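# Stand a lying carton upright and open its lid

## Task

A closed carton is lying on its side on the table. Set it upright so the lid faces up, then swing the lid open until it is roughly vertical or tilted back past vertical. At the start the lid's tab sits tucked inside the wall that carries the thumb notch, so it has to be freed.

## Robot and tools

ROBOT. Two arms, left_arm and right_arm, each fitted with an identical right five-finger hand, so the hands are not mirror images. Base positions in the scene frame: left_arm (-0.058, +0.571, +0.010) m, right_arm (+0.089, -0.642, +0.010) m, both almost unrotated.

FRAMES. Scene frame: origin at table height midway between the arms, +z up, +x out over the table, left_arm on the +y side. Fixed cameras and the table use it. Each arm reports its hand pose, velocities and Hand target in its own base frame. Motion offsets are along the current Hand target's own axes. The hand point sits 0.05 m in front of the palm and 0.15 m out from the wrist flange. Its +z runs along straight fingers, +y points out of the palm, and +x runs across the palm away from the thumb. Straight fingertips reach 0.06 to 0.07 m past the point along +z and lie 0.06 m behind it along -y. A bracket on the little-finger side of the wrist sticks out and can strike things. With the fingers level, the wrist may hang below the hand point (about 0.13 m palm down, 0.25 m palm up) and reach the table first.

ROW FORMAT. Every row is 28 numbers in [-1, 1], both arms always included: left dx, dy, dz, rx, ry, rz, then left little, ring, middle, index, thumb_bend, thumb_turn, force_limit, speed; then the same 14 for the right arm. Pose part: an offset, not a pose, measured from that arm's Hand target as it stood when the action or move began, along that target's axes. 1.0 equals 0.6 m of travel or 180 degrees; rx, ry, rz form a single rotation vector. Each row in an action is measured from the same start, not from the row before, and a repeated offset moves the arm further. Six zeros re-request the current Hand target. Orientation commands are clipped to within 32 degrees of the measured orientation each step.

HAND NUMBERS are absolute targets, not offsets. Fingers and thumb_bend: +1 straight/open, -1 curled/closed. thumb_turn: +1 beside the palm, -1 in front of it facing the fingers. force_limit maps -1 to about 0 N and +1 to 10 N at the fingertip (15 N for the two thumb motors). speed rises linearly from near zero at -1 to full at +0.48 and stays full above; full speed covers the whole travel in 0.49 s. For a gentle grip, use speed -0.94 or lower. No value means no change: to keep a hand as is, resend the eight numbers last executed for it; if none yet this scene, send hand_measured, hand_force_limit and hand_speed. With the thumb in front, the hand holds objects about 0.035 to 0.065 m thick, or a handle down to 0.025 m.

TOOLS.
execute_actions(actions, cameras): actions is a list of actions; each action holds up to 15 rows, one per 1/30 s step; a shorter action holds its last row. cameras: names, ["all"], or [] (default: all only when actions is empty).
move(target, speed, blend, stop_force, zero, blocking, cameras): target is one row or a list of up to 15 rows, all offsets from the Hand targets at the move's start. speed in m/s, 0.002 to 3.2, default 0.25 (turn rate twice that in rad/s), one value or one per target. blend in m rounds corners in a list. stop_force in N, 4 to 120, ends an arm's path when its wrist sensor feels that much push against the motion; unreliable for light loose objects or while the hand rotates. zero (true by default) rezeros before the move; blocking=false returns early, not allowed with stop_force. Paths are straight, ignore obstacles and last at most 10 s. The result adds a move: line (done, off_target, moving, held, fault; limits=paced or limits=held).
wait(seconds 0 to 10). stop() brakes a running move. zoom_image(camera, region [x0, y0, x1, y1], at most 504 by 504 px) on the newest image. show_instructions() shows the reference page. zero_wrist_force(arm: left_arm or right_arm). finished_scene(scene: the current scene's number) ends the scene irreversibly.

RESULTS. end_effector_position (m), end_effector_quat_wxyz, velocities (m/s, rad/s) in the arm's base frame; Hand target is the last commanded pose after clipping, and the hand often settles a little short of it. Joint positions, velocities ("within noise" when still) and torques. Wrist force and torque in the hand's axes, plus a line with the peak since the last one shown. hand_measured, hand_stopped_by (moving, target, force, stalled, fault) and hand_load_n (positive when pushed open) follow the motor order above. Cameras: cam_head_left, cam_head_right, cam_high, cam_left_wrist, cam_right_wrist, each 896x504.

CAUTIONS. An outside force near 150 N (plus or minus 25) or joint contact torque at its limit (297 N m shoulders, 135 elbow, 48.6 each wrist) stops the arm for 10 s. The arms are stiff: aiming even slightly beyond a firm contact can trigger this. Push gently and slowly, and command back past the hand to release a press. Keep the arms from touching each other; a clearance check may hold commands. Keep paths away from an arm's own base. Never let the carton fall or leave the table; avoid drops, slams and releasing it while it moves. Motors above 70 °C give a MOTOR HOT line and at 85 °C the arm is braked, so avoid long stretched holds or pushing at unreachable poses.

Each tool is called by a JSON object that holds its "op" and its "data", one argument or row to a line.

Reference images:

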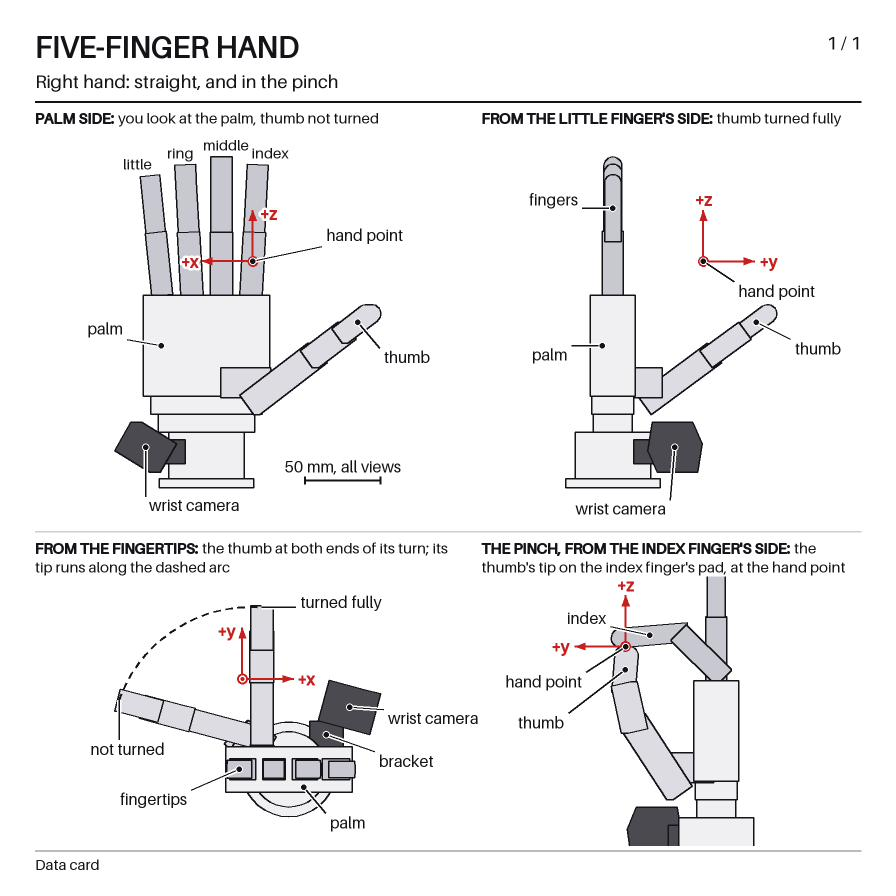

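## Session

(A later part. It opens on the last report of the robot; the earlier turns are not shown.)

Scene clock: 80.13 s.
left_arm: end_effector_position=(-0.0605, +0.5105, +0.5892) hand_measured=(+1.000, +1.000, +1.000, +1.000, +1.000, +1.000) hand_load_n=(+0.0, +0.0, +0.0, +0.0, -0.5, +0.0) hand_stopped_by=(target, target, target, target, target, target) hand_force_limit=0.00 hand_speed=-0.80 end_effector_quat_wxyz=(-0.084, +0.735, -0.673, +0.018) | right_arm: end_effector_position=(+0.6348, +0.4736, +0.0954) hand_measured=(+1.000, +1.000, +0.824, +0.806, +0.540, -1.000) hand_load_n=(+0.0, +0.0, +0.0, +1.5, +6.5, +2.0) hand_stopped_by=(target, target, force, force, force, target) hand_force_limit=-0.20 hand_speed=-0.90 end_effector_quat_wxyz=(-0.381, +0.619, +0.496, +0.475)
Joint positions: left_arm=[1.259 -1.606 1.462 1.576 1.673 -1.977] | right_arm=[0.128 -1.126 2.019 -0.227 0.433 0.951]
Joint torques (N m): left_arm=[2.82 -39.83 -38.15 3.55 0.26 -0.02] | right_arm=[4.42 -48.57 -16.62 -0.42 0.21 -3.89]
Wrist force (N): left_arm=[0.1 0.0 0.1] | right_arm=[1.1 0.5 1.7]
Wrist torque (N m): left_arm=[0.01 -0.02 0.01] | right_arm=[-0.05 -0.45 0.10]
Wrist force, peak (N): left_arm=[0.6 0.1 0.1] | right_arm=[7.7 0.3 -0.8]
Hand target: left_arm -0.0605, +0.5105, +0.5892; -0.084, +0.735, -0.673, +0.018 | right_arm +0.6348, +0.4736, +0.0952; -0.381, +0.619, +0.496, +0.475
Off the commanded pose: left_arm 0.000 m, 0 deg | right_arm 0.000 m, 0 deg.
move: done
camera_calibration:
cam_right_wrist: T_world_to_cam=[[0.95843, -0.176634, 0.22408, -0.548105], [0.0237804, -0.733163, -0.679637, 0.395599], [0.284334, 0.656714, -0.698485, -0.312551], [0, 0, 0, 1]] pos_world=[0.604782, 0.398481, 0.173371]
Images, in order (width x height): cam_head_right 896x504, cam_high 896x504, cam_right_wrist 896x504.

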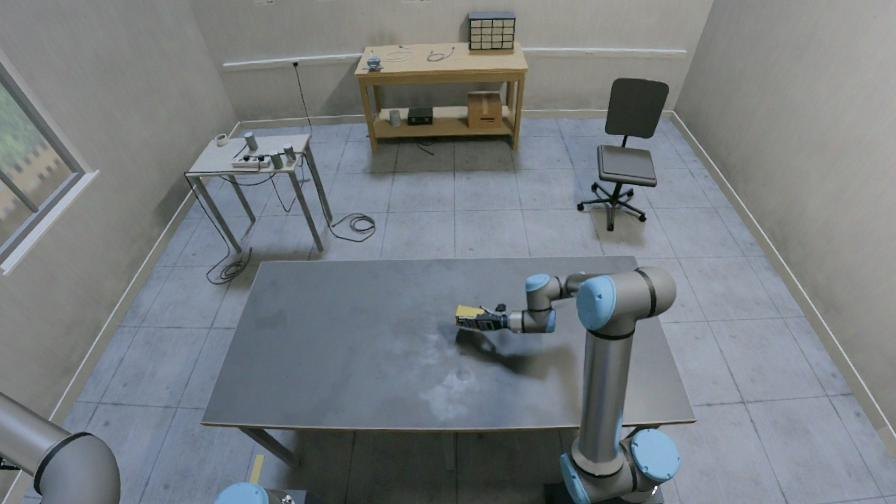

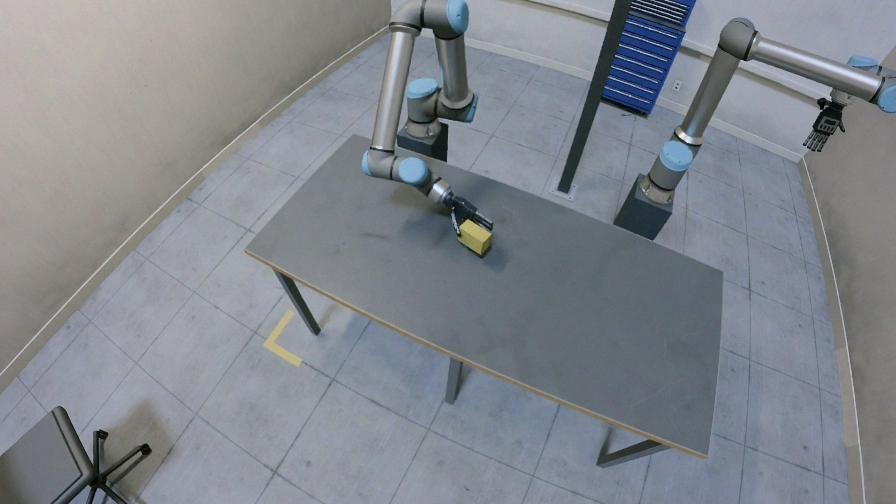

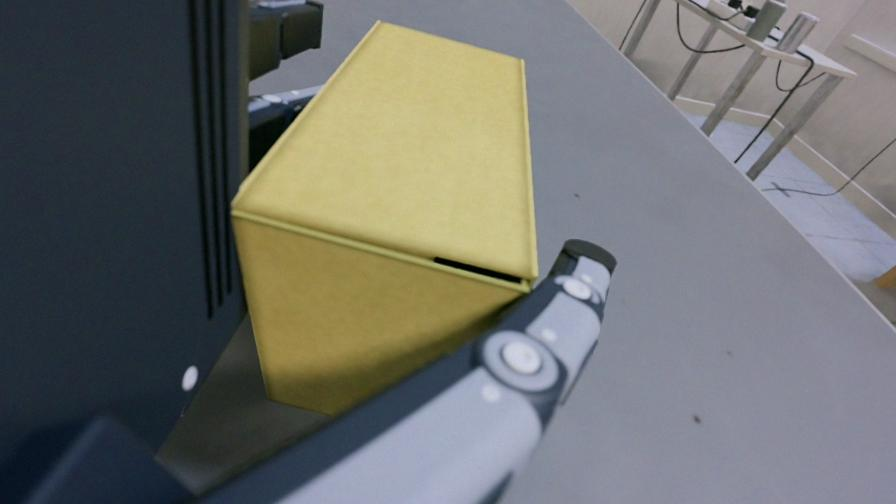

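{"op": "move", "data": {
  "target": [
    [0,0,0,0,0,0,1,1,1,1,1,1,0,-0.8,0.128,0,-0.035,0,0,0,1,1,0.5,0.5,-0.7,-1,-0.2,-0.9],
    [0,0,0,0,0,0,1,1,1,1,1,1,0,-0.8,0.293,-0.07,0.128,0,-0.499,0,1,1,0.5,0.5,-0.7,-1,-0.2,-0.9]
  ],
  "speed": 0.25,
  "blend": 0.01,
  "cameras": ["cam_high","cam_right_wrist","cam_head_left"]
}}

{"op": "zoom_image", "data": {
  "camera": "cam_high",
  "region": [440, 160, 560, 260]
}}

Scene clock: 88.93 s.
left_arm: end_effector_position=(-0.0605, +0.5105, +0.5892) hand_measured=(+1.000, +1.000, +1.000, +1.000, +1.000, +1.000) hand_load_n=(+0.0, +0.0, +0.0, +0.0, +0.0, +0.0) hand_stopped_by=(target, target, target, target, target, target) hand_force_limit=0.00 hand_speed=-0.80 end_effector_quat_wxyz=(-0.084, +0.735, -0.673, +0.018) | right_arm: end_effector_position=(+0.6200, +0.5996, +0.2450) hand_measured=(+1.000, +1.000, +0.824, +0.806, +0.540, -1.000) hand_load_n=(+0.0, +0.0, +0.0, +2.0, +6.5, +1.5) hand_stopped_by=(target, target, force, force, force, target) hand_force_limit=-0.20 hand_speed=-0.90 end_effector_quat_wxyz=(+0.080, +0.774, +0.620, -0.101)
Joint positions: left_arm=[1.259 -1.606 1.462 1.576 1.673 -1.977] | right_arm=[0.691 -0.725 0.93 1.573 1.728 0.928]
Joint torques (N m): left_arm=[3.36 -39.85 -38.35 3.49 -0.09 0.03] | right_arm=[1.49 -105.39 -39.2 6.72 1.1 -3.51]
Wrist force (N): left_arm=[0.2 0.0 0.0] | right_arm=[-1.7 -0.4 0.5]
Wrist torque (N m): left_arm=[0.00 -0.04 0.02] | right_arm=[-0.06 0.21 0.02]
Wrist force, peak (N): left_arm=[-0.1 0.2 0.6] | right_arm=[2.8 0.4 0.2]
Hand target: left_arm -0.0605, +0.5105, +0.5892; -0.084, +0.735, -0.673, +0.018 | right_arm +0.6200, +0.5996, +0.2451; +0.081, +0.774, +0.620, -0.101
Off the commanded pose: left_arm 0.000 m, 0 deg | right_arm 0.000 m, 0 deg.
move: done
camera_calibration:
cam_right_wrist: T_world_to_cam=[[0.999295, 0.00615258, -0.0370232, -0.616151], [0.0305735, -0.705595, 0.707955, 0.229301], [-0.0217676, -0.708589, -0.705286, 0.72357], [0, 0, 0, 1]] pos_world=[0.624457, 0.678298, 0.325177]
Images, in order (width x height): cam_head_left 896x504, cam_high 896x504, cam_right_wrist 896x504.

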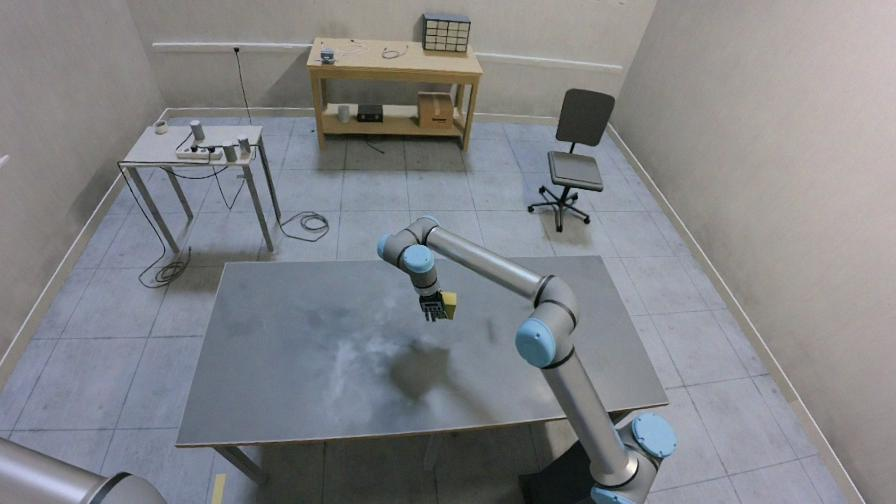

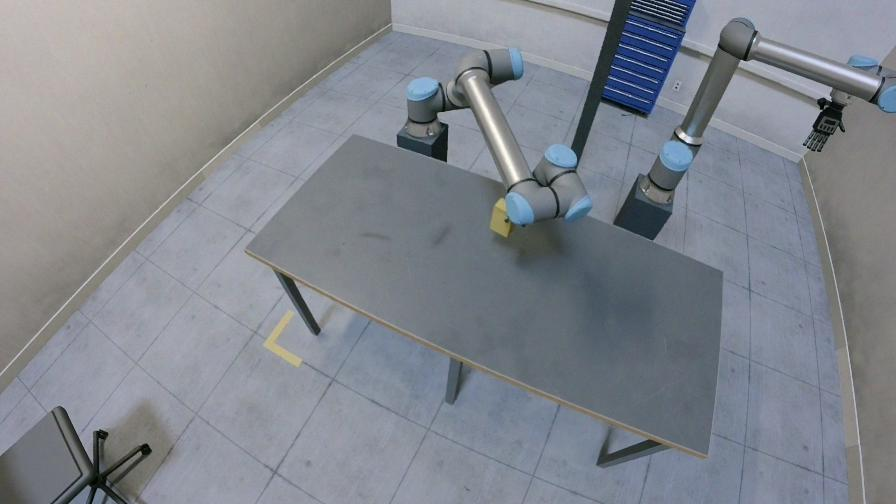

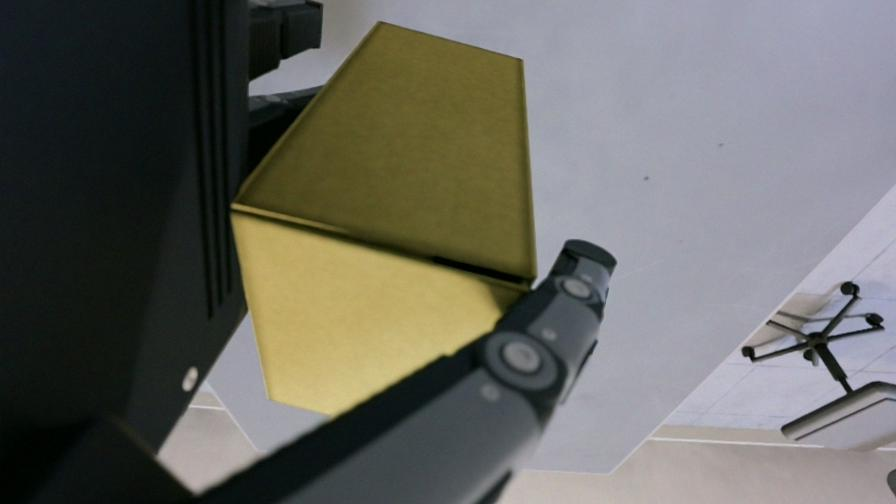

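Scaled by 4.200 from the camera's 896x504 image, which has a finer 1280x720 frame.

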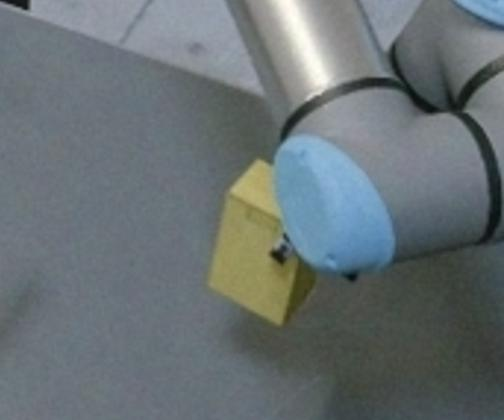

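{"op": "move", "data": {
  "target": [0,0,0,0,0,0,1,1,1,1,1,1,0,-0.8,0.07,0,0.2575,0,0,0,1,1,0.5,0.5,-0.7,-1,-0.2,-0.9],
  "speed": 0.15
}}

{"op": "move", "data": {
  "target": [0,0,0,0,0,0,1,1,1,1,1,1,0,-0.8,0.0175,0,0.065,0,0,0,1,1,0.5,0.5,-0.7,-1,-0.2,-0.9],
  "speed": 0.015,
  "stop_force": 4,
  "cameras": ["cam_high","cam_right_wrist"]
}}

Scene clock: 93.50 s.
left_arm: end_effector_position=(-0.0605, +0.5105, +0.5892) hand_measured=(+1.000, +1.000, +1.000, +1.000, +1.000, +1.000) hand_load_n=(+0.0, +0.0, +0.0, +0.0, +0.0, +0.0) hand_stopped_by=(target, target, target, target, target, target) hand_force_limit=0.00 hand_speed=-0.80 end_effector_quat_wxyz=(-0.084, +0.735, -0.673, +0.018) | right_arm: end_effector_position=(+0.6201, +0.6006, +0.0849) hand_measured=(+1.000, +1.000, +0.824, +0.806, +0.540, -1.000) hand_load_n=(+0.0, +0.0, +0.0, +1.5, +6.5, +1.0) hand_stopped_by=(target, target, force, force, force, target) hand_force_limit=-0.20 hand_speed=-0.90 end_effector_quat_wxyz=(+0.081, +0.774, +0.620, -0.101)
Joint positions: left_arm=[1.259 -1.606 1.462 1.576 1.673 -1.977] | right_arm=[0.692 -0.628 1.042 1.364 1.728 0.929]
Joint torques (N m): left_arm=[2.82 -41.19 -38.51 3.52 0.32 0.05] | right_arm=[8.96 -125.92 -38.53 6.86 -1.21 3.02]
Wrist force (N): left_arm=[0.0 0.3 0.1] | right_arm=[-1.4 -0.3 0.0]
Wrist torque (N m): left_arm=[0.05 0.00 0.01] | right_arm=[-0.02 0.24 -0.17]
Wrist force, peak (N): left_arm=[0.5 0.2 0.2] | right_arm=[-1.6 -0.3 -1.7]
Hand target: left_arm -0.0605, +0.5105, +0.5892; -0.084, +0.735, -0.673, +0.018 | right_arm +0.6202, +0.6006, +0.0850; +0.081, +0.774, +0.620, -0.101
Off the commanded pose: left_arm 0.000 m, 0 deg | right_arm 0.000 m, 0 deg.
move: done

Scene clock: 95.43 s.
left_arm: end_effector_position=(-0.0605, +0.5105, +0.5892) hand_measured=(+1.000, +1.000, +1.000, +1.000, +1.000, +1.000) hand_load_n=(+0.0, +0.0, +0.0, +0.0, +0.0, +0.0) hand_stopped_by=(target, target, target, target, target, target) hand_force_limit=0.00 hand_speed=-0.80 end_effector_quat_wxyz=(-0.084, +0.735, -0.673, +0.018) | right_arm: end_effector_position=(+0.6202, +0.6007, +0.0737) hand_measured=(+1.000, +1.000, +0.824, +0.806, +0.540, -1.000) hand_load_n=(+0.0, +0.0, +0.0, +2.5, +7.0, +1.0) hand_stopped_by=(target, target, force, force, force, target) hand_force_limit=-0.20 hand_speed=-0.90 end_effector_quat_wxyz=(+0.081, +0.774, +0.620, -0.101)
Joint positions: left_arm=[1.259 -1.606 1.462 1.576 1.673 -1.977] | right_arm=[0.692 -0.619 1.047 1.35 1.728 0.929]
Joint torques (N m): left_arm=[4.82 -38.59 -38 3.7 0.29 -0.18] | right_arm=[3.32 -128.44 -38.34 7.11 -1.22 2.97]
Wrist force (N): left_arm=[-0.1 0.1 0.3] | right_arm=[-1.2 -0.3 0.4]
Wrist torque (N m): left_arm=[0.01 0.00 0.00] | right_arm=[-0.03 0.21 -0.17]
Wrist force, peak (N): left_arm=[0.5 0.2 0.3] | right_arm=[-0.2 0.8 -8.4]
Hand target: left_arm -0.0605, +0.5105, +0.5892; -0.084, +0.735, -0.673, +0.018 | right_arm +0.6202, +0.6006, +0.0737; +0.081, +0.774, +0.620, -0.101 (not the last commanded pose)
Off the commanded pose: left_arm 0.000 m, 0 deg | right_arm 0.029 m, 0 deg.
move: contact (right_arm)
camera_calibration:
cam_right_wrist: T_world_to_cam=[[0.999295, 0.00614735, -0.0370241, -0.6227], [0.0305736, -0.705495, 0.708055, 0.351331], [-0.0217677, -0.708688, -0.705186, 0.603521], [0, 0, 0, 1]] pos_world=[0.624657, 0.679399, 0.153778]
Images, in order (width x height): cam_high 896x504, cam_right_wrist 896x504.

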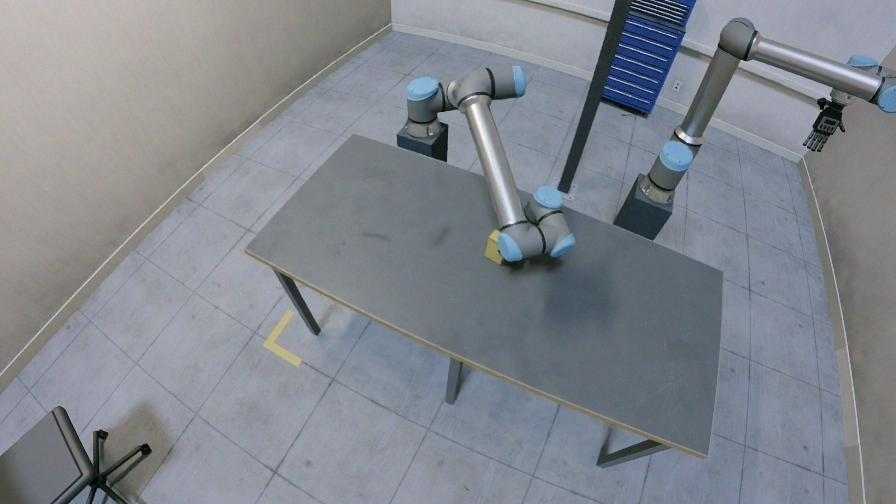

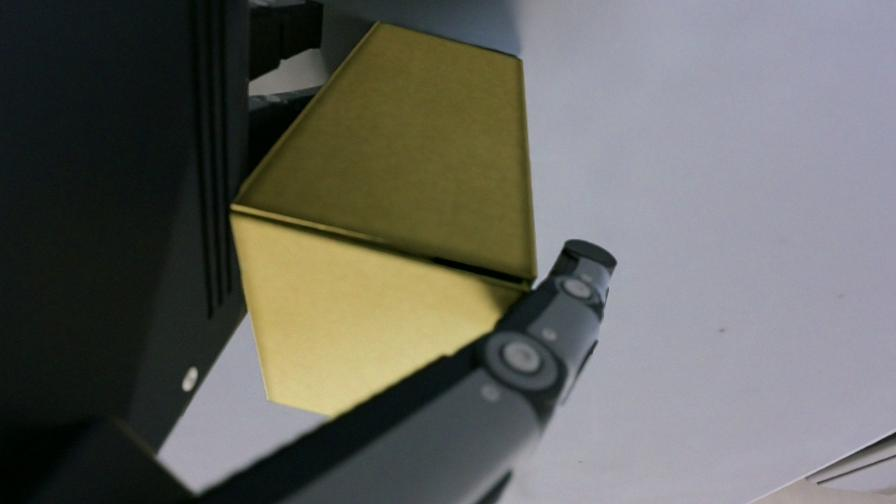

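{"op": "move", "data": {
  "target": [
    [0,0,0,0,0,0,1,1,1,1,1,1,0,-0.8,0,0,0,0,0,0,1,1,1,1,1,-1,-0.2,-0.7],
    [0,0,0,0,0,0,1,1,1,1,1,1,0,-0.8,0,-0.0167,0,0,0,0,1,1,1,1,1,-1,-0.2,-0.7],
    [0,0,0,0,0,0,1,1,1,1,1,1,0,-0.8,-0.0565,-0.0167,-0.209,0,0,0,1,1,1,1,1,-1,-0.2,-0.7]
  ],
  "speed": [0.05,0.05,0.12]
}}

{"op": "move", "data": {
  "target": [0.628,-0.926,0.3205,-0.0433,0.0337,0.0836,1,1,1,1,1,1,0,-0.8,-0.291,0.005,0.051,0,0.499,0,1,1,1,1,1,-1,-0.2,-0.7],
  "speed": 0.4,
  "cameras": ["cam_high","cam_right_wrist","cam_head_left"]
}}

{"op": "zoom_image", "data": {
  "camera": "cam_high",
  "region": [440, 190, 560, 290]
}}

Scene clock: 108.80 s.
left_arm: end_effector_position=(-0.0605, +0.5105, +0.5892) hand_measured=(+1.000, +1.000, +1.000, +1.000, +1.000, +1.000) hand_load_n=(+0.0, +0.0, +0.0, +0.0, +0.0, +0.0) hand_stopped_by=(target, target, target, target, target, target) hand_force_limit=0.00 hand_speed=-0.80 end_effector_quat_wxyz=(-0.084, +0.735, -0.673, +0.018) | right_arm: end_effector_position=(+0.6104, +0.6022, +0.2037) hand_measured=(+1.000, +1.000, +1.000, +1.000, +1.000, -1.000) hand_load_n=(+0.0, +0.0, +0.0, +0.0, +0.0, +0.0) hand_stopped_by=(target, target, target, target, target, target) hand_force_limit=-0.20 hand_speed=-0.70 end_effector_quat_wxyz=(+0.081, +0.774, +0.620, -0.101)
Joint positions: left_arm=[1.259 -1.606 1.462 1.576 1.673 -1.977] | right_arm=[0.701 -0.714 0.984 1.509 1.726 0.937]
Joint torques (N m): left_arm=[3.61 -39.95 -37.91 3.37 0.13 -0.07] | right_arm=[-8.55 -91.32 -26.55 1.89 2.38 -3.02]
Wrist force (N): left_arm=[0.0 0.1 0.2] | right_arm=[-1.5 -0.5 0.0]
Wrist torque (N m): left_arm=[0.00 0.00 0.00] | right_arm=[-0.06 0.23 -0.11]
Wrist force, peak (N): left_arm=[0.3 0.0 0.6] | right_arm=[-1.8 -1.0 -1.4]
Hand target: left_arm -0.0605, +0.5105, +0.5892; -0.084, +0.735, -0.673, +0.018 | right_arm +0.6103, +0.6022, +0.2036; +0.081, +0.774, +0.620, -0.101
Off the commanded pose: left_arm 0.000 m, 0 deg | right_arm 0.000 m, 0 deg.
move: done

Scene clock: 111.37 s.
left_arm: end_effector_position=(+0.5493, +0.2008, +0.4488) hand_measured=(+1.000, +1.000, +1.000, +1.000, +1.000, +1.000) hand_load_n=(+0.5, +0.0, +0.0, +0.0, +0.0, +0.0) hand_stopped_by=(target, target, target, target, target, target) hand_force_limit=0.00 hand_speed=-0.80 end_effector_quat_wxyz=(+0.000, -0.643, +0.766, +0.001) | right_arm: end_effector_position=(+0.5746, +0.4292, +0.2189) hand_measured=(+1.000, +1.000, +1.000, +1.000, +1.000, -1.000) hand_load_n=(+0.0, +0.0, +0.0, +0.0, +0.0, +0.0) hand_stopped_by=(target, target, target, target, target, target) hand_force_limit=-0.20 hand_speed=-0.70 end_effector_quat_wxyz=(-0.381, +0.619, +0.496, +0.475)
Joint positions: left_arm=[-0.024 -1.323 1.426 1.468 1.57 -2.991] | right_arm=[0.052 -1.363 2.084 0.063 0.376 0.823]
Joint torques (N m): left_arm=[-3.79 -54.45 -34.14 0.65 -2.76 1.75] | right_arm=[-7.9 -28.93 -30.38 0.79 -3.05 -1.53]
Wrist force (N): left_arm=[0.2 0.6 1.2] | right_arm=[2.0 0.2 1.0]
Wrist torque (N m): left_arm=[-0.05 0.00 0.09] | right_arm=[-0.02 -0.46 0.22]
Wrist force, peak (N): left_arm=[1.4 -1.9 1.9] | right_arm=[1.9 0.1 1.4]
Hand target: left_arm +0.5493, +0.2007, +0.4487; +0.000, -0.642, +0.766, +0.001 | right_arm +0.5747, +0.4292, +0.2188; -0.381, +0.619, +0.496, +0.475
Off the commanded pose: left_arm 0.000 m, 0 deg | right_arm 0.000 m, 0 deg.
move: done
camera_calibration:
cam_right_wrist: T_world_to_cam=[[0.958463, -0.176543, 0.22401, -0.525954], [0.0237793, -0.733209, -0.679587, 0.448416], [0.284223, 0.656686, -0.698556, -0.179922], [0, 0, 0, 1]] pos_world=[0.544582, 0.354081, 0.296871]
Images, in order (width x height): cam_head_left 896x504, cam_high 896x504, cam_right_wrist 896x504.

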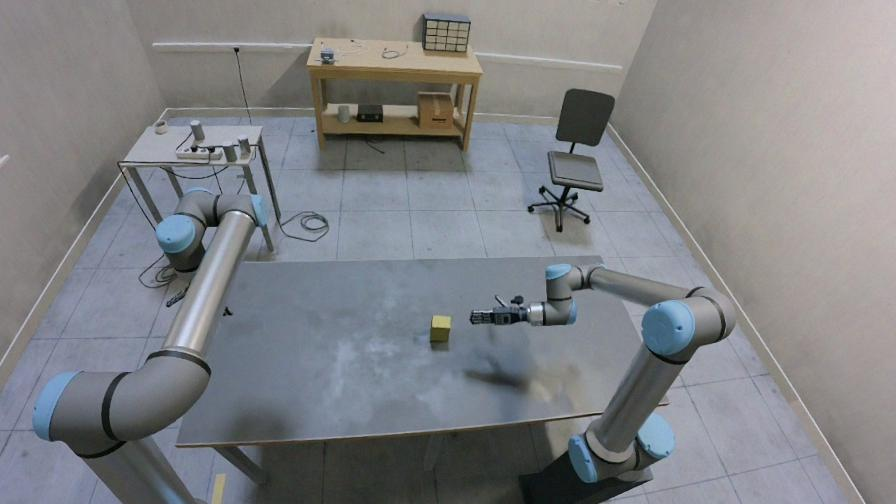

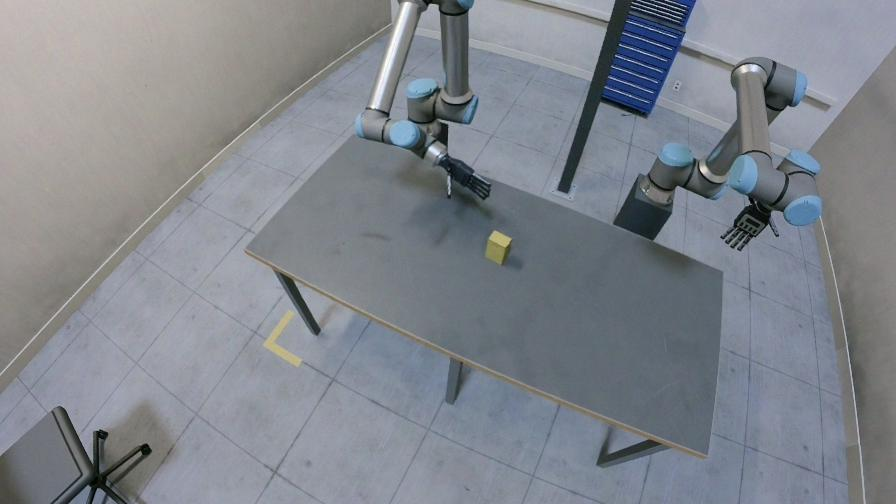

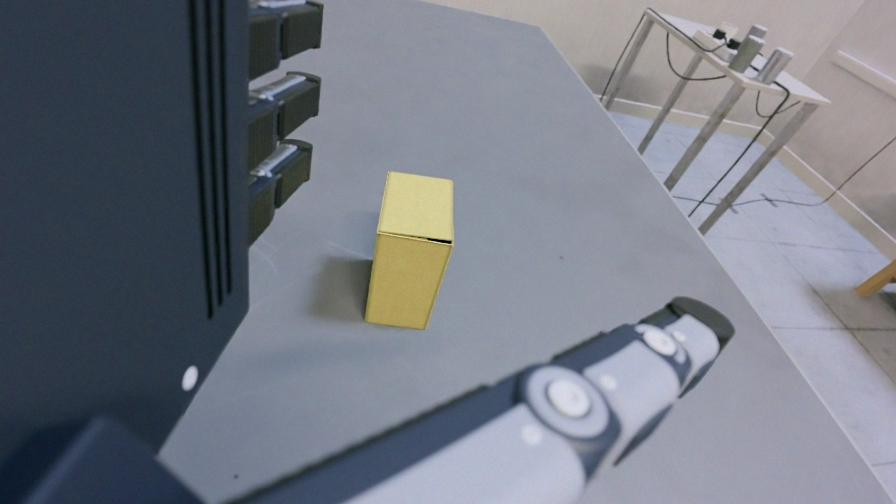

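Scaled by 4.200 from the camera's 896x504 image, which has a finer 1280x720 frame.

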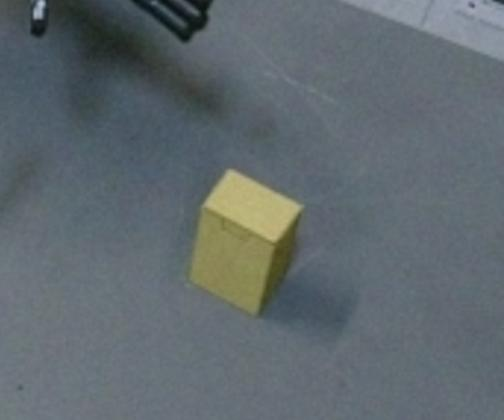

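{"op": "move", "data": {
  "target": [
    [0,0,0,0,0,0,1,1,1,1,1,1,0,-0.8,-0.298,0.0113,0.104,0,0,0,1,1,1,1,1,-1,-0.2,-0.7],
    [0,0,0,0,0,0,1,1,1,1,1,1,0,-0.8,-0.2335,0.0098,0.3455,0,0,0,1,1,1,1,1,-1,-0.2,-0.7]
  ],
  "speed": [0.2,0.05],
  "stop_force": 5
}}

{"op": "move", "data": {
  "target": [0,0,0,0,0,0,1,1,1,1,1,1,0,-0.8,0,0,0,0,0,0,1,1,1,1,-0.6,-1,0,-0.8],
  "cameras": ["cam_high","cam_right_wrist"]
}}

{"op": "zoom_image", "data": {
  "camera": "cam_high",
  "region": [440, 190, 560, 290]
}}

Scene clock: 121.63 s.
left_arm: end_effector_position=(+0.5493, +0.2007, +0.4487) hand_measured=(+1.000, +1.000, +1.000, +1.000, +1.000, +1.000) hand_load_n=(+0.0, +0.0, +0.0, +0.0, +0.0, +0.0) hand_stopped_by=(target, target, target, target, target, target) hand_force_limit=0.00 hand_speed=-0.80 end_effector_quat_wxyz=(+0.000, -0.642, +0.766, +0.001) | right_arm: end_effector_position=(+0.6161, +0.5879, +0.0297) hand_measured=(+1.000, +1.000, +1.000, +1.000, +1.000, -1.000) hand_load_n=(+0.0, +0.0, +0.0, +0.0, +0.0, +0.0) hand_stopped_by=(target, target, target, target, target, target) hand_force_limit=-0.20 hand_speed=-0.70 end_effector_quat_wxyz=(-0.381, +0.619, +0.496, +0.475)
Joint positions: left_arm=[-0.024 -1.323 1.426 1.468 1.569 -2.991] | right_arm=[0.331 -1.024 1.984 -0.487 0.605 1.172]
Joint torques (N m): left_arm=[-5.59 -54.2 -49.84 0.47 -2.69 1.52] | right_arm=[-9.64 -90.05 -14.07 2.62 -2.4 -4.02]
Wrist force (N): left_arm=[0.4 0.6 1.2] | right_arm=[0.7 0.0 1.8]
Wrist torque (N m): left_arm=[-0.05 -0.03 0.11] | right_arm=[-0.13 -0.32 -0.07]
Wrist force, peak (N): left_arm=[0.2 1.1 1.4] | right_arm=[3.8 0.0 0.2]
Hand target: left_arm +0.5493, +0.2007, +0.4487; +0.000, -0.642, +0.766, +0.001 | right_arm +0.6161, +0.5879, +0.0297; -0.381, +0.619, +0.496, +0.475
Off the commanded pose: left_arm 0.000 m, 0 deg | right_arm 0.000 m, 0 deg.
move: done

Scene clock: 123.80 s.
left_arm: end_effector_position=(+0.5493, +0.2007, +0.4487) hand_measured=(+1.000, +1.000, +1.000, +1.000, +1.000, +1.000) hand_load_n=(+0.5, +0.0, +0.0, +0.0, +0.0, +0.0) hand_stopped_by=(target, target, target, target, target, target) hand_force_limit=0.00 hand_speed=-0.80 end_effector_quat_wxyz=(+0.000, -0.642, +0.766, +0.001) | right_arm: end_effector_position=(+0.6161, +0.5879, +0.0297) hand_measured=(+1.000, +1.000, +1.000, +1.000, +0.462, -1.000) hand_load_n=(+0.0, +0.0, +0.0, +0.0, +8.5, +0.5) hand_stopped_by=(target, target, target, target, force, target) hand_force_limit=0.00 hand_speed=-0.80 end_effector_quat_wxyz=(-0.381, +0.619, +0.496, +0.475)
Joint positions: left_arm=[-0.024 -1.323 1.426 1.468 1.569 -2.991] | right_arm=[0.331 -1.024 1.984 -0.487 0.605 1.172]
Joint torques (N m): left_arm=[-7.07 -55.82 -50.36 0.52 -2.7 1.58] | right_arm=[-7.47 -85.81 -13.87 2.85 -2.23 -3.31]
Wrist force (N): left_arm=[0.1 0.6 1.1] | right_arm=[3.7 1.1 -1.1]
Wrist torque (N m): left_arm=[-0.05 0.01 0.09] | right_arm=[-0.10 -0.38 -0.11]
Wrist force, peak (N): left_arm=[0.4 0.9 1.4] | right_arm=[4.0 1.1 -1.2]
Hand target: left_arm +0.5493, +0.2007, +0.4487; +0.000, -0.642, +0.766, +0.001 | right_arm +0.6161, +0.5879, +0.0297; -0.381, +0.619, +0.496, +0.475
Off the commanded pose: left_arm 0.000 m, 0 deg | right_arm 0.000 m, 0 deg.
move: done
camera_calibration:
cam_right_wrist: T_world_to_cam=[[0.958466, -0.176625, 0.223933, -0.495303], [0.0236709, -0.73319, -0.679612, 0.435335], [0.284222, 0.656686, -0.698557, -0.42803], [0, 0, 0, 1]] pos_world=[0.586082, 0.512781, 0.107771]
Images, in order (width x height): cam_high 896x504, cam_right_wrist 896x504.

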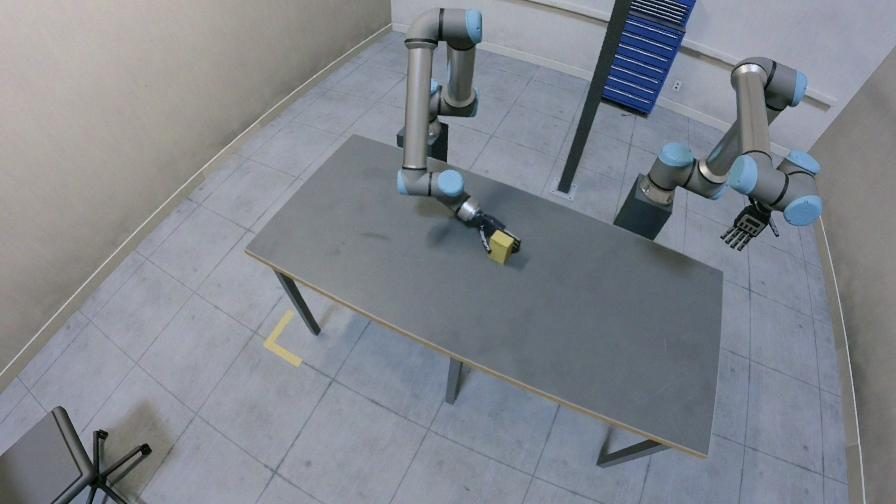

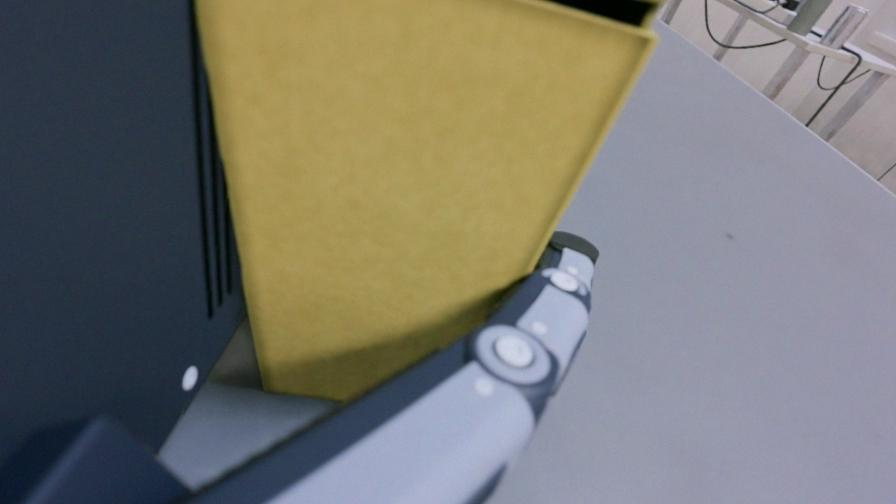

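Scaled by 4.200 from the camera's 896x504 image, which has a finer 1280x720 frame.

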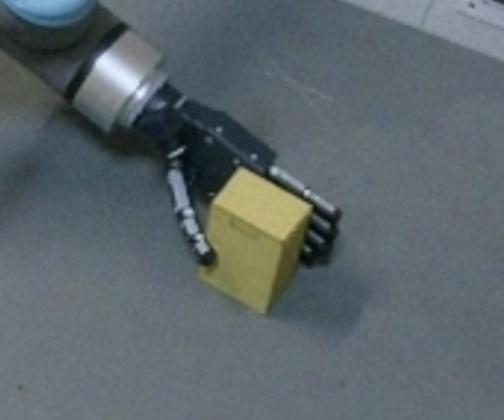

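{"op": "move", "data": {
  "target": [0.611,-0.32,0.191,0,0,0,1,1,1,1,1,1,0,-0.8,0,0,0,0,0,0,1,1,1,1,-0.6,-1,0,-0.8],
  "speed": 0.5
}}

{"op": "move", "data": {
  "target": [0.611,-0.32,0.191,0,0,0,-1,-1,-1,0,1,1,-0.2,0.2,0,0,0,0,0,0,1,1,1,1,-0.6,-1,0,-0.8],
  "speed": 0.4,
  "cameras": ["cam_left_wrist","cam_high"]
}}

{"op": "zoom_image", "data": {
  "camera": "cam_left_wrist",
  "region": [360, 60, 720, 380]
}}

Scene clock: 131.03 s.
left_arm: end_effector_position=(+0.6744, -0.1935, +0.3337) hand_measured=(+1.000, +1.000, +1.000, +1.000, +1.000, +1.000) hand_load_n=(+0.0, +0.0, +0.0, +0.0, +0.0, +0.0) hand_stopped_by=(target, target, target, target, target, target) hand_force_limit=0.00 hand_speed=-0.80 end_effector_quat_wxyz=(+0.000, -0.642, +0.766, +0.001) | right_arm: end_effector_position=(+0.6161, +0.5879, +0.0297) hand_measured=(+1.000, +1.000, +1.000, +1.000, +0.462, -1.000) hand_load_n=(+0.0, +0.0, +0.0, +0.0, +8.0, +0.5) hand_stopped_by=(target, target, target, target, force, target) hand_force_limit=0.00 hand_speed=-0.80 end_effector_quat_wxyz=(-0.381, +0.619, +0.496, +0.475)
Joint positions: left_arm=[-0.541 -1.051 1.248 1.375 1.57 -3.508] | right_arm=[0.331 -1.024 1.984 -0.487 0.605 1.172]
Joint torques (N m): left_arm=[-6.59 -76.06 -34.58 0.89 -1.71 -0.76] | right_arm=[2.07 -57.99 -14.8 2.66 -1.83 0.42]
Wrist force (N): left_arm=[-0.3 0.0 1.1] | right_arm=[3.2 1.1 -0.7]
Wrist torque (N m): left_arm=[-0.02 0.05 -0.06] | right_arm=[-0.12 -0.36 -0.12]
Wrist force, peak (N): left_arm=[2.9 -1.5 2.1] | right_arm=[4.4 0.5 -1.3]
Hand target: left_arm +0.6744, -0.1936, +0.3336; +0.000, -0.642, +0.766, +0.001 | right_arm +0.6161, +0.5879, +0.0297; -0.381, +0.619, +0.496, +0.475
Off the commanded pose: left_arm 0.000 m, 0 deg | right_arm 0.000 m, 0 deg.
move: done

Scene clock: 132.83 s.
left_arm: end_effector_position=(+0.7974, -0.5864, +0.2177) hand_measured=(-1.000, -1.000, -1.000, +0.000, +1.000, +1.000) hand_load_n=(+0.0, +0.0, +0.0, +0.0, +0.0, +0.0) hand_stopped_by=(target, target, target, target, target, target) hand_force_limit=-0.20 hand_speed=0.20 end_effector_quat_wxyz=(+0.011, -0.642, +0.766, -0.039) | right_arm: end_effector_position=(+0.6161, +0.5879, +0.0297) hand_measured=(+1.000, +1.000, +1.000, +1.000, +0.462, -1.000) hand_load_n=(+0.0, +0.0, +0.0, +0.0, +8.5, +0.5) hand_stopped_by=(target, target, target, target, force, target) hand_force_limit=0.00 hand_speed=-0.80 end_effector_quat_wxyz=(-0.381, +0.619, +0.496, +0.475)
Joint positions: left_arm=[-0.805 -0.289 0.035 1.746 1.555 -3.77] | right_arm=[0.331 -1.024 1.984 -0.487 0.605 1.172]
Joint torques (N m): left_arm=[10.93 -133.49 -39.63 5.87 2.49 1.06] | right_arm=[5.31 -51.42 -14.84 2.75 -1.47 2.02]
Wrist force (N): left_arm=[-0.2 0.6 1.3] | right_arm=[3.6 1.0 -1.0]
Wrist torque (N m): left_arm=[0.04 0.03 0.13] | right_arm=[-0.13 -0.38 -0.12]
Wrist force, peak (N): left_arm=[1.4 0.1 3.4] | right_arm=[4.3 1.0 -1.3]
Hand target: left_arm +0.7995, -0.5879, +0.2184; +0.000, -0.642, +0.766, +0.001 | right_arm +0.6161, +0.5879, +0.0297; -0.381, +0.619, +0.496, +0.475
Off the commanded pose: left_arm 0.003 m, 5 deg | right_arm 0.000 m, 0 deg.
elbow stopped short (left arm): the move would have taken joint 3 (elbow) straighter than the controller allows.
move: off_target (left_arm)
camera_calibration:
cam_left_wrist: T_world_to_cam=[[-0.997089, -0.0756415, -0.00963118, 0.745912], [-0.0714147, 0.882081, 0.465653, 0.473345], [-0.0267273, 0.464986, -0.884915, 0.602512], [0, 0, 0, 1]] pos_world=[0.793648, -0.641266, 0.319941]
Images, in order (width x height): cam_high 896x504, cam_left_wrist 896x504.

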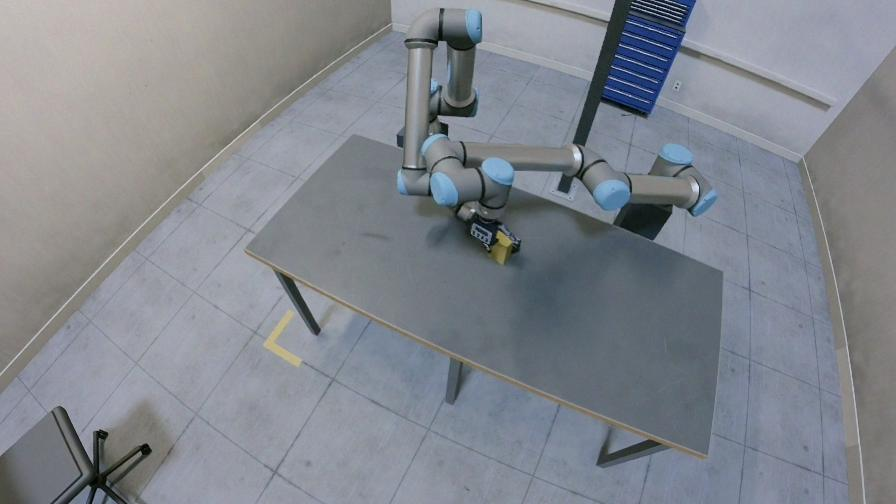

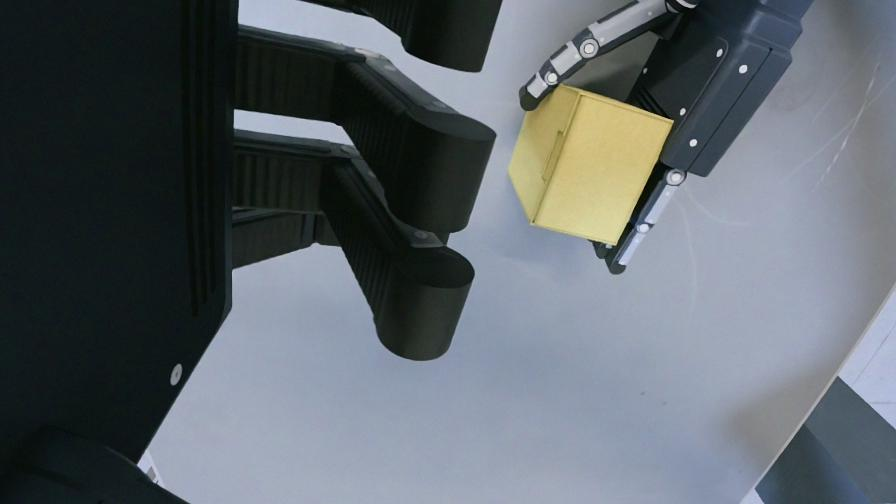

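Scaled by 1.400 from the camera's 896x504 image, which has a finer 1280x720 frame.

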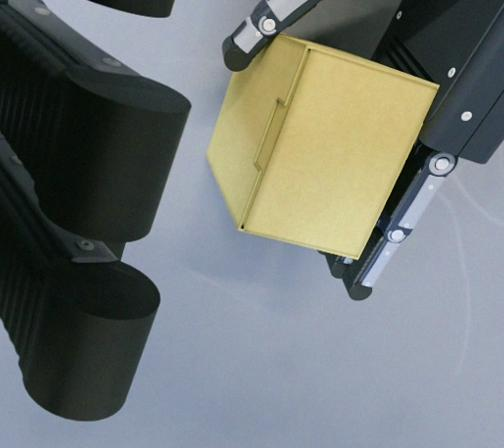

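{"op": "move", "data": {
  "target": [
    [0.019,0.042,0.17,0,0,0,-1,-1,-1,0,1,1,-0.2,0.2,0,0,0,0,0,0,1,1,1,1,-0.6,-1,0,-0.8],
    [0.019,0.08,0.17,0,0,0,-1,-1,-1,0,1,1,-0.2,0.2,0,0,0,0,0,0,1,1,1,1,-0.6,-1,0,-0.8],
    [0.019,0.13,0.17,0,0,0,-1,-1,-1,0,1,1,-0.2,0.2,0,0,0,0,0,0,1,1,1,1,-0.6,-1,0,-0.8]
  ],
  "speed": [0.15,0.05,0.015],
  "stop_force": 5,
  "cameras": ["cam_left_wrist"]
}}

Scene clock: 148.53 s.
left_arm: end_effector_position=(+0.7224, -0.5857, +0.1164) hand_measured=(-1.000, -1.000, -1.000, +0.000, +1.000, +1.000) hand_load_n=(+0.0, +0.0, +0.0, +3.5, +0.0, +0.0) hand_stopped_by=(target, target, target, target, target, target) hand_force_limit=-0.20 hand_speed=0.20 end_effector_quat_wxyz=(+0.000, -0.642, +0.766, +0.001) | right_arm: end_effector_position=(+0.6161, +0.5879, +0.0297) hand_measured=(+1.000, +1.000, +1.000, +1.000, +0.462, -1.000) hand_load_n=(+0.0, +0.0, +0.0, +0.0, +7.0, +0.5) hand_stopped_by=(target, target, target, target, force, target) hand_force_limit=0.00 hand_speed=-0.80 end_effector_quat_wxyz=(-0.381, +0.619, +0.496, +0.475)
Joint positions: left_arm=[-0.855 -0.499 0.658 1.413 1.57 -3.821] | right_arm=[0.331 -1.024 1.984 -0.487 0.605 1.172]
Joint torques (N m): left_arm=[16.04 -128.04 -49.09 7.6 2.17 1.67] | right_arm=[4.86 -53.5 -15.57 2.56 -0.61 2.83]
Wrist force (N): left_arm=[0.0 -1.1 3.4] | right_arm=[5.7 -0.5 -0.2]
Wrist torque (N m): left_arm=[0.06 0.10 0.20] | right_arm=[-0.04 -0.41 -0.15]
Wrist force, peak (N): left_arm=[-0.9 -4.8 3.9] | right_arm=[6.2 -4.5 -2.3]
Hand target: left_arm +0.7224, -0.5857, +0.1164; +0.000, -0.642, +0.766, +0.001 (not the last commanded pose) | right_arm +0.6161, +0.5879, +0.0297; -0.381, +0.619, +0.496, +0.475
Off the commanded pose: left_arm 0.002 m, 0 deg | right_arm 0.000 m, 0 deg.
move: contact (left_arm); path passed 2 of 3 targets
camera_calibration:
cam_left_wrist: T_world_to_cam=[[-0.995627, -0.0770503, 0.052831, 0.66111], [-0.0394075, 0.859102, 0.510285, 0.472808], [-0.0847049, 0.505971, -0.858381, 0.573367], [0, 0, 0, 1]] pos_world=[0.725417, -0.645359, 0.215973]
Images, in order (width x height): cam_left_wrist 896x504.

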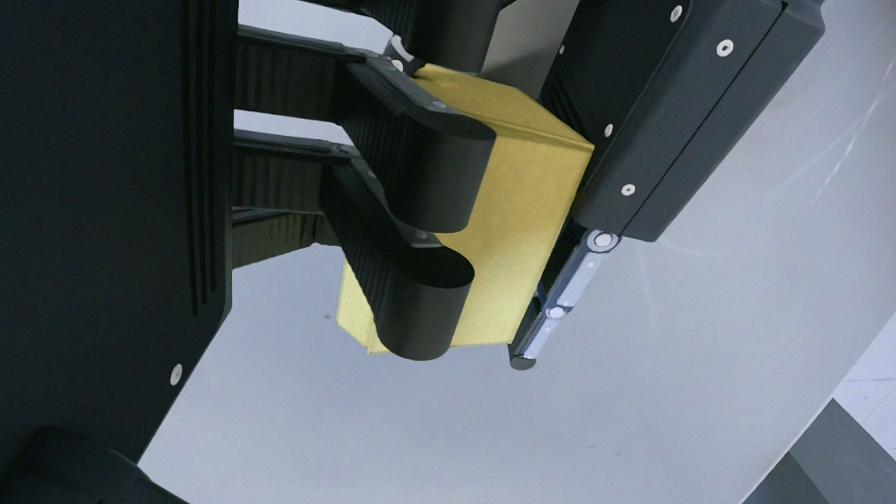

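{"op": "zoom_image", "data": {
  "camera": "cam_left_wrist",
  "region": [330, 50, 650, 370]
}}

{"op": "move", "data": {
  "target": [
    [0,0.002,-0.0145,0,0,0,-1,-1,-1,0,1,1,-0.2,0.2,0,0,0,0,0,0,1,1,1,1,-0.6,-1,0,-0.8],
    [0,0.006,-0.0283,0,0,0,-1,-1,-1,0,1,1,-0.2,0.2,0,0,0,0,0,0,1,1,1,1,-0.6,-1,0,-0.8]
  ],
  "speed": 0.02,
  "blend": 0.002,
  "cameras": ["cam_left_wrist"]
}}

{"op": "zoom_image", "data": {
  "camera": "cam_left_wrist",
  "region": [330, 30, 690, 370]
}}

Scaled by 1.575 from the camera's 896x504 image, which has a finer 1280x720 frame.

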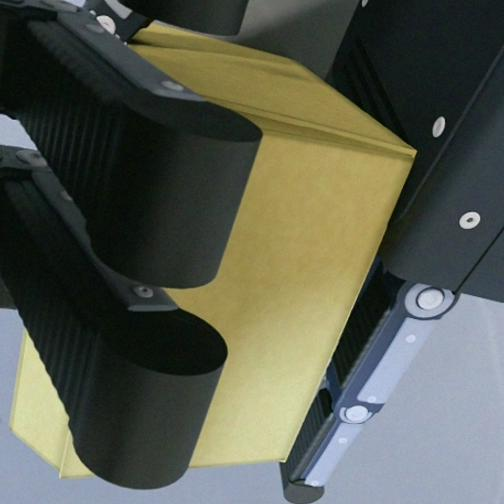

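Scene clock: 152.13 s.
left_arm: end_effector_position=(+0.7188, -0.5851, +0.1336) hand_measured=(-1.000, -1.000, -1.000, +0.000, +1.000, +1.000) hand_load_n=(+0.0, +0.0, +0.0, +5.0, +0.0, +0.0) hand_stopped_by=(target, target, target, target, target, target) hand_force_limit=-0.20 hand_speed=0.20 end_effector_quat_wxyz=(+0.000, -0.642, +0.766, +0.001) | right_arm: end_effector_position=(+0.6161, +0.5879, +0.0297) hand_measured=(+1.000, +1.000, +1.000, +1.000, +0.460, -1.000) hand_load_n=(+0.0, +0.0, +0.0, +0.0, +0.5, +0.5) hand_stopped_by=(target, target, target, target, force, target) hand_force_limit=0.00 hand_speed=-0.80 end_effector_quat_wxyz=(-0.381, +0.619, +0.496, +0.475)
Joint positions: left_arm=[-0.857 -0.514 0.657 1.429 1.57 -3.823] | right_arm=[0.331 -1.024 1.984 -0.487 0.605 1.172]
Joint torques (N m): left_arm=[-6.85 -117.59 -27.27 5.32 1.96 -1.72] | right_arm=[4.47 -58.61 -16.38 2.45 0.89 2.73]
Wrist force (N): left_arm=[-1.9 -4.0 2.4] | right_arm=[2.3 -4.1 -0.9]
Wrist torque (N m): left_arm=[0.18 -0.07 0.21] | right_arm=[-0.06 -0.25 -0.29]
Wrist force, peak (N): left_arm=[-2.1 -4.3 3.1] | right_arm=[6.0 -1.2 -0.4]
Hand target: left_arm +0.7189, -0.5851, +0.1334; +0.000, -0.642, +0.766, +0.001 | right_arm +0.6161, +0.5879, +0.0297; -0.381, +0.619, +0.496, +0.475
Off the commanded pose: left_arm 0.000 m, 0 deg | right_arm 0.000 m, 0 deg.
move: done
camera_calibration:
cam_left_wrist: T_world_to_cam=[[-0.995626, -0.0770546, 0.0528377, 0.656671], [-0.0394152, 0.859146, 0.510211, 0.463389], [-0.0847094, 0.505896, -0.858425, 0.587351], [0, 0, 0, 1]] pos_world=[0.721817, -0.644658, 0.233074]
Images, in order (width x height): cam_left_wrist 896x504.

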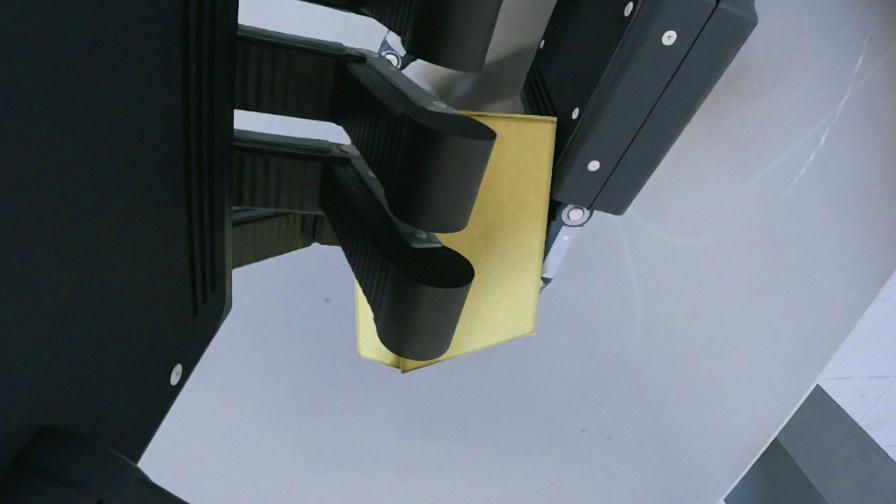

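Scaled by 1.400 from the camera's 896x504 image, which has a finer 1280x720 frame.

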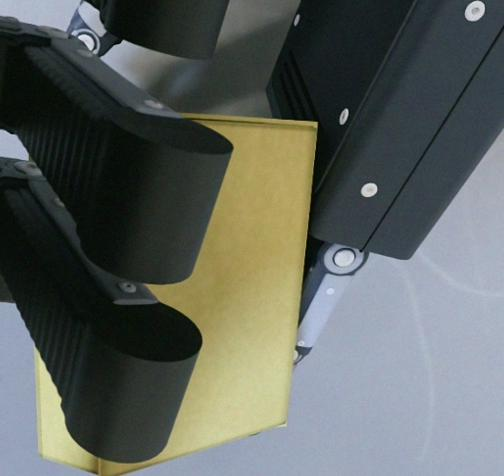

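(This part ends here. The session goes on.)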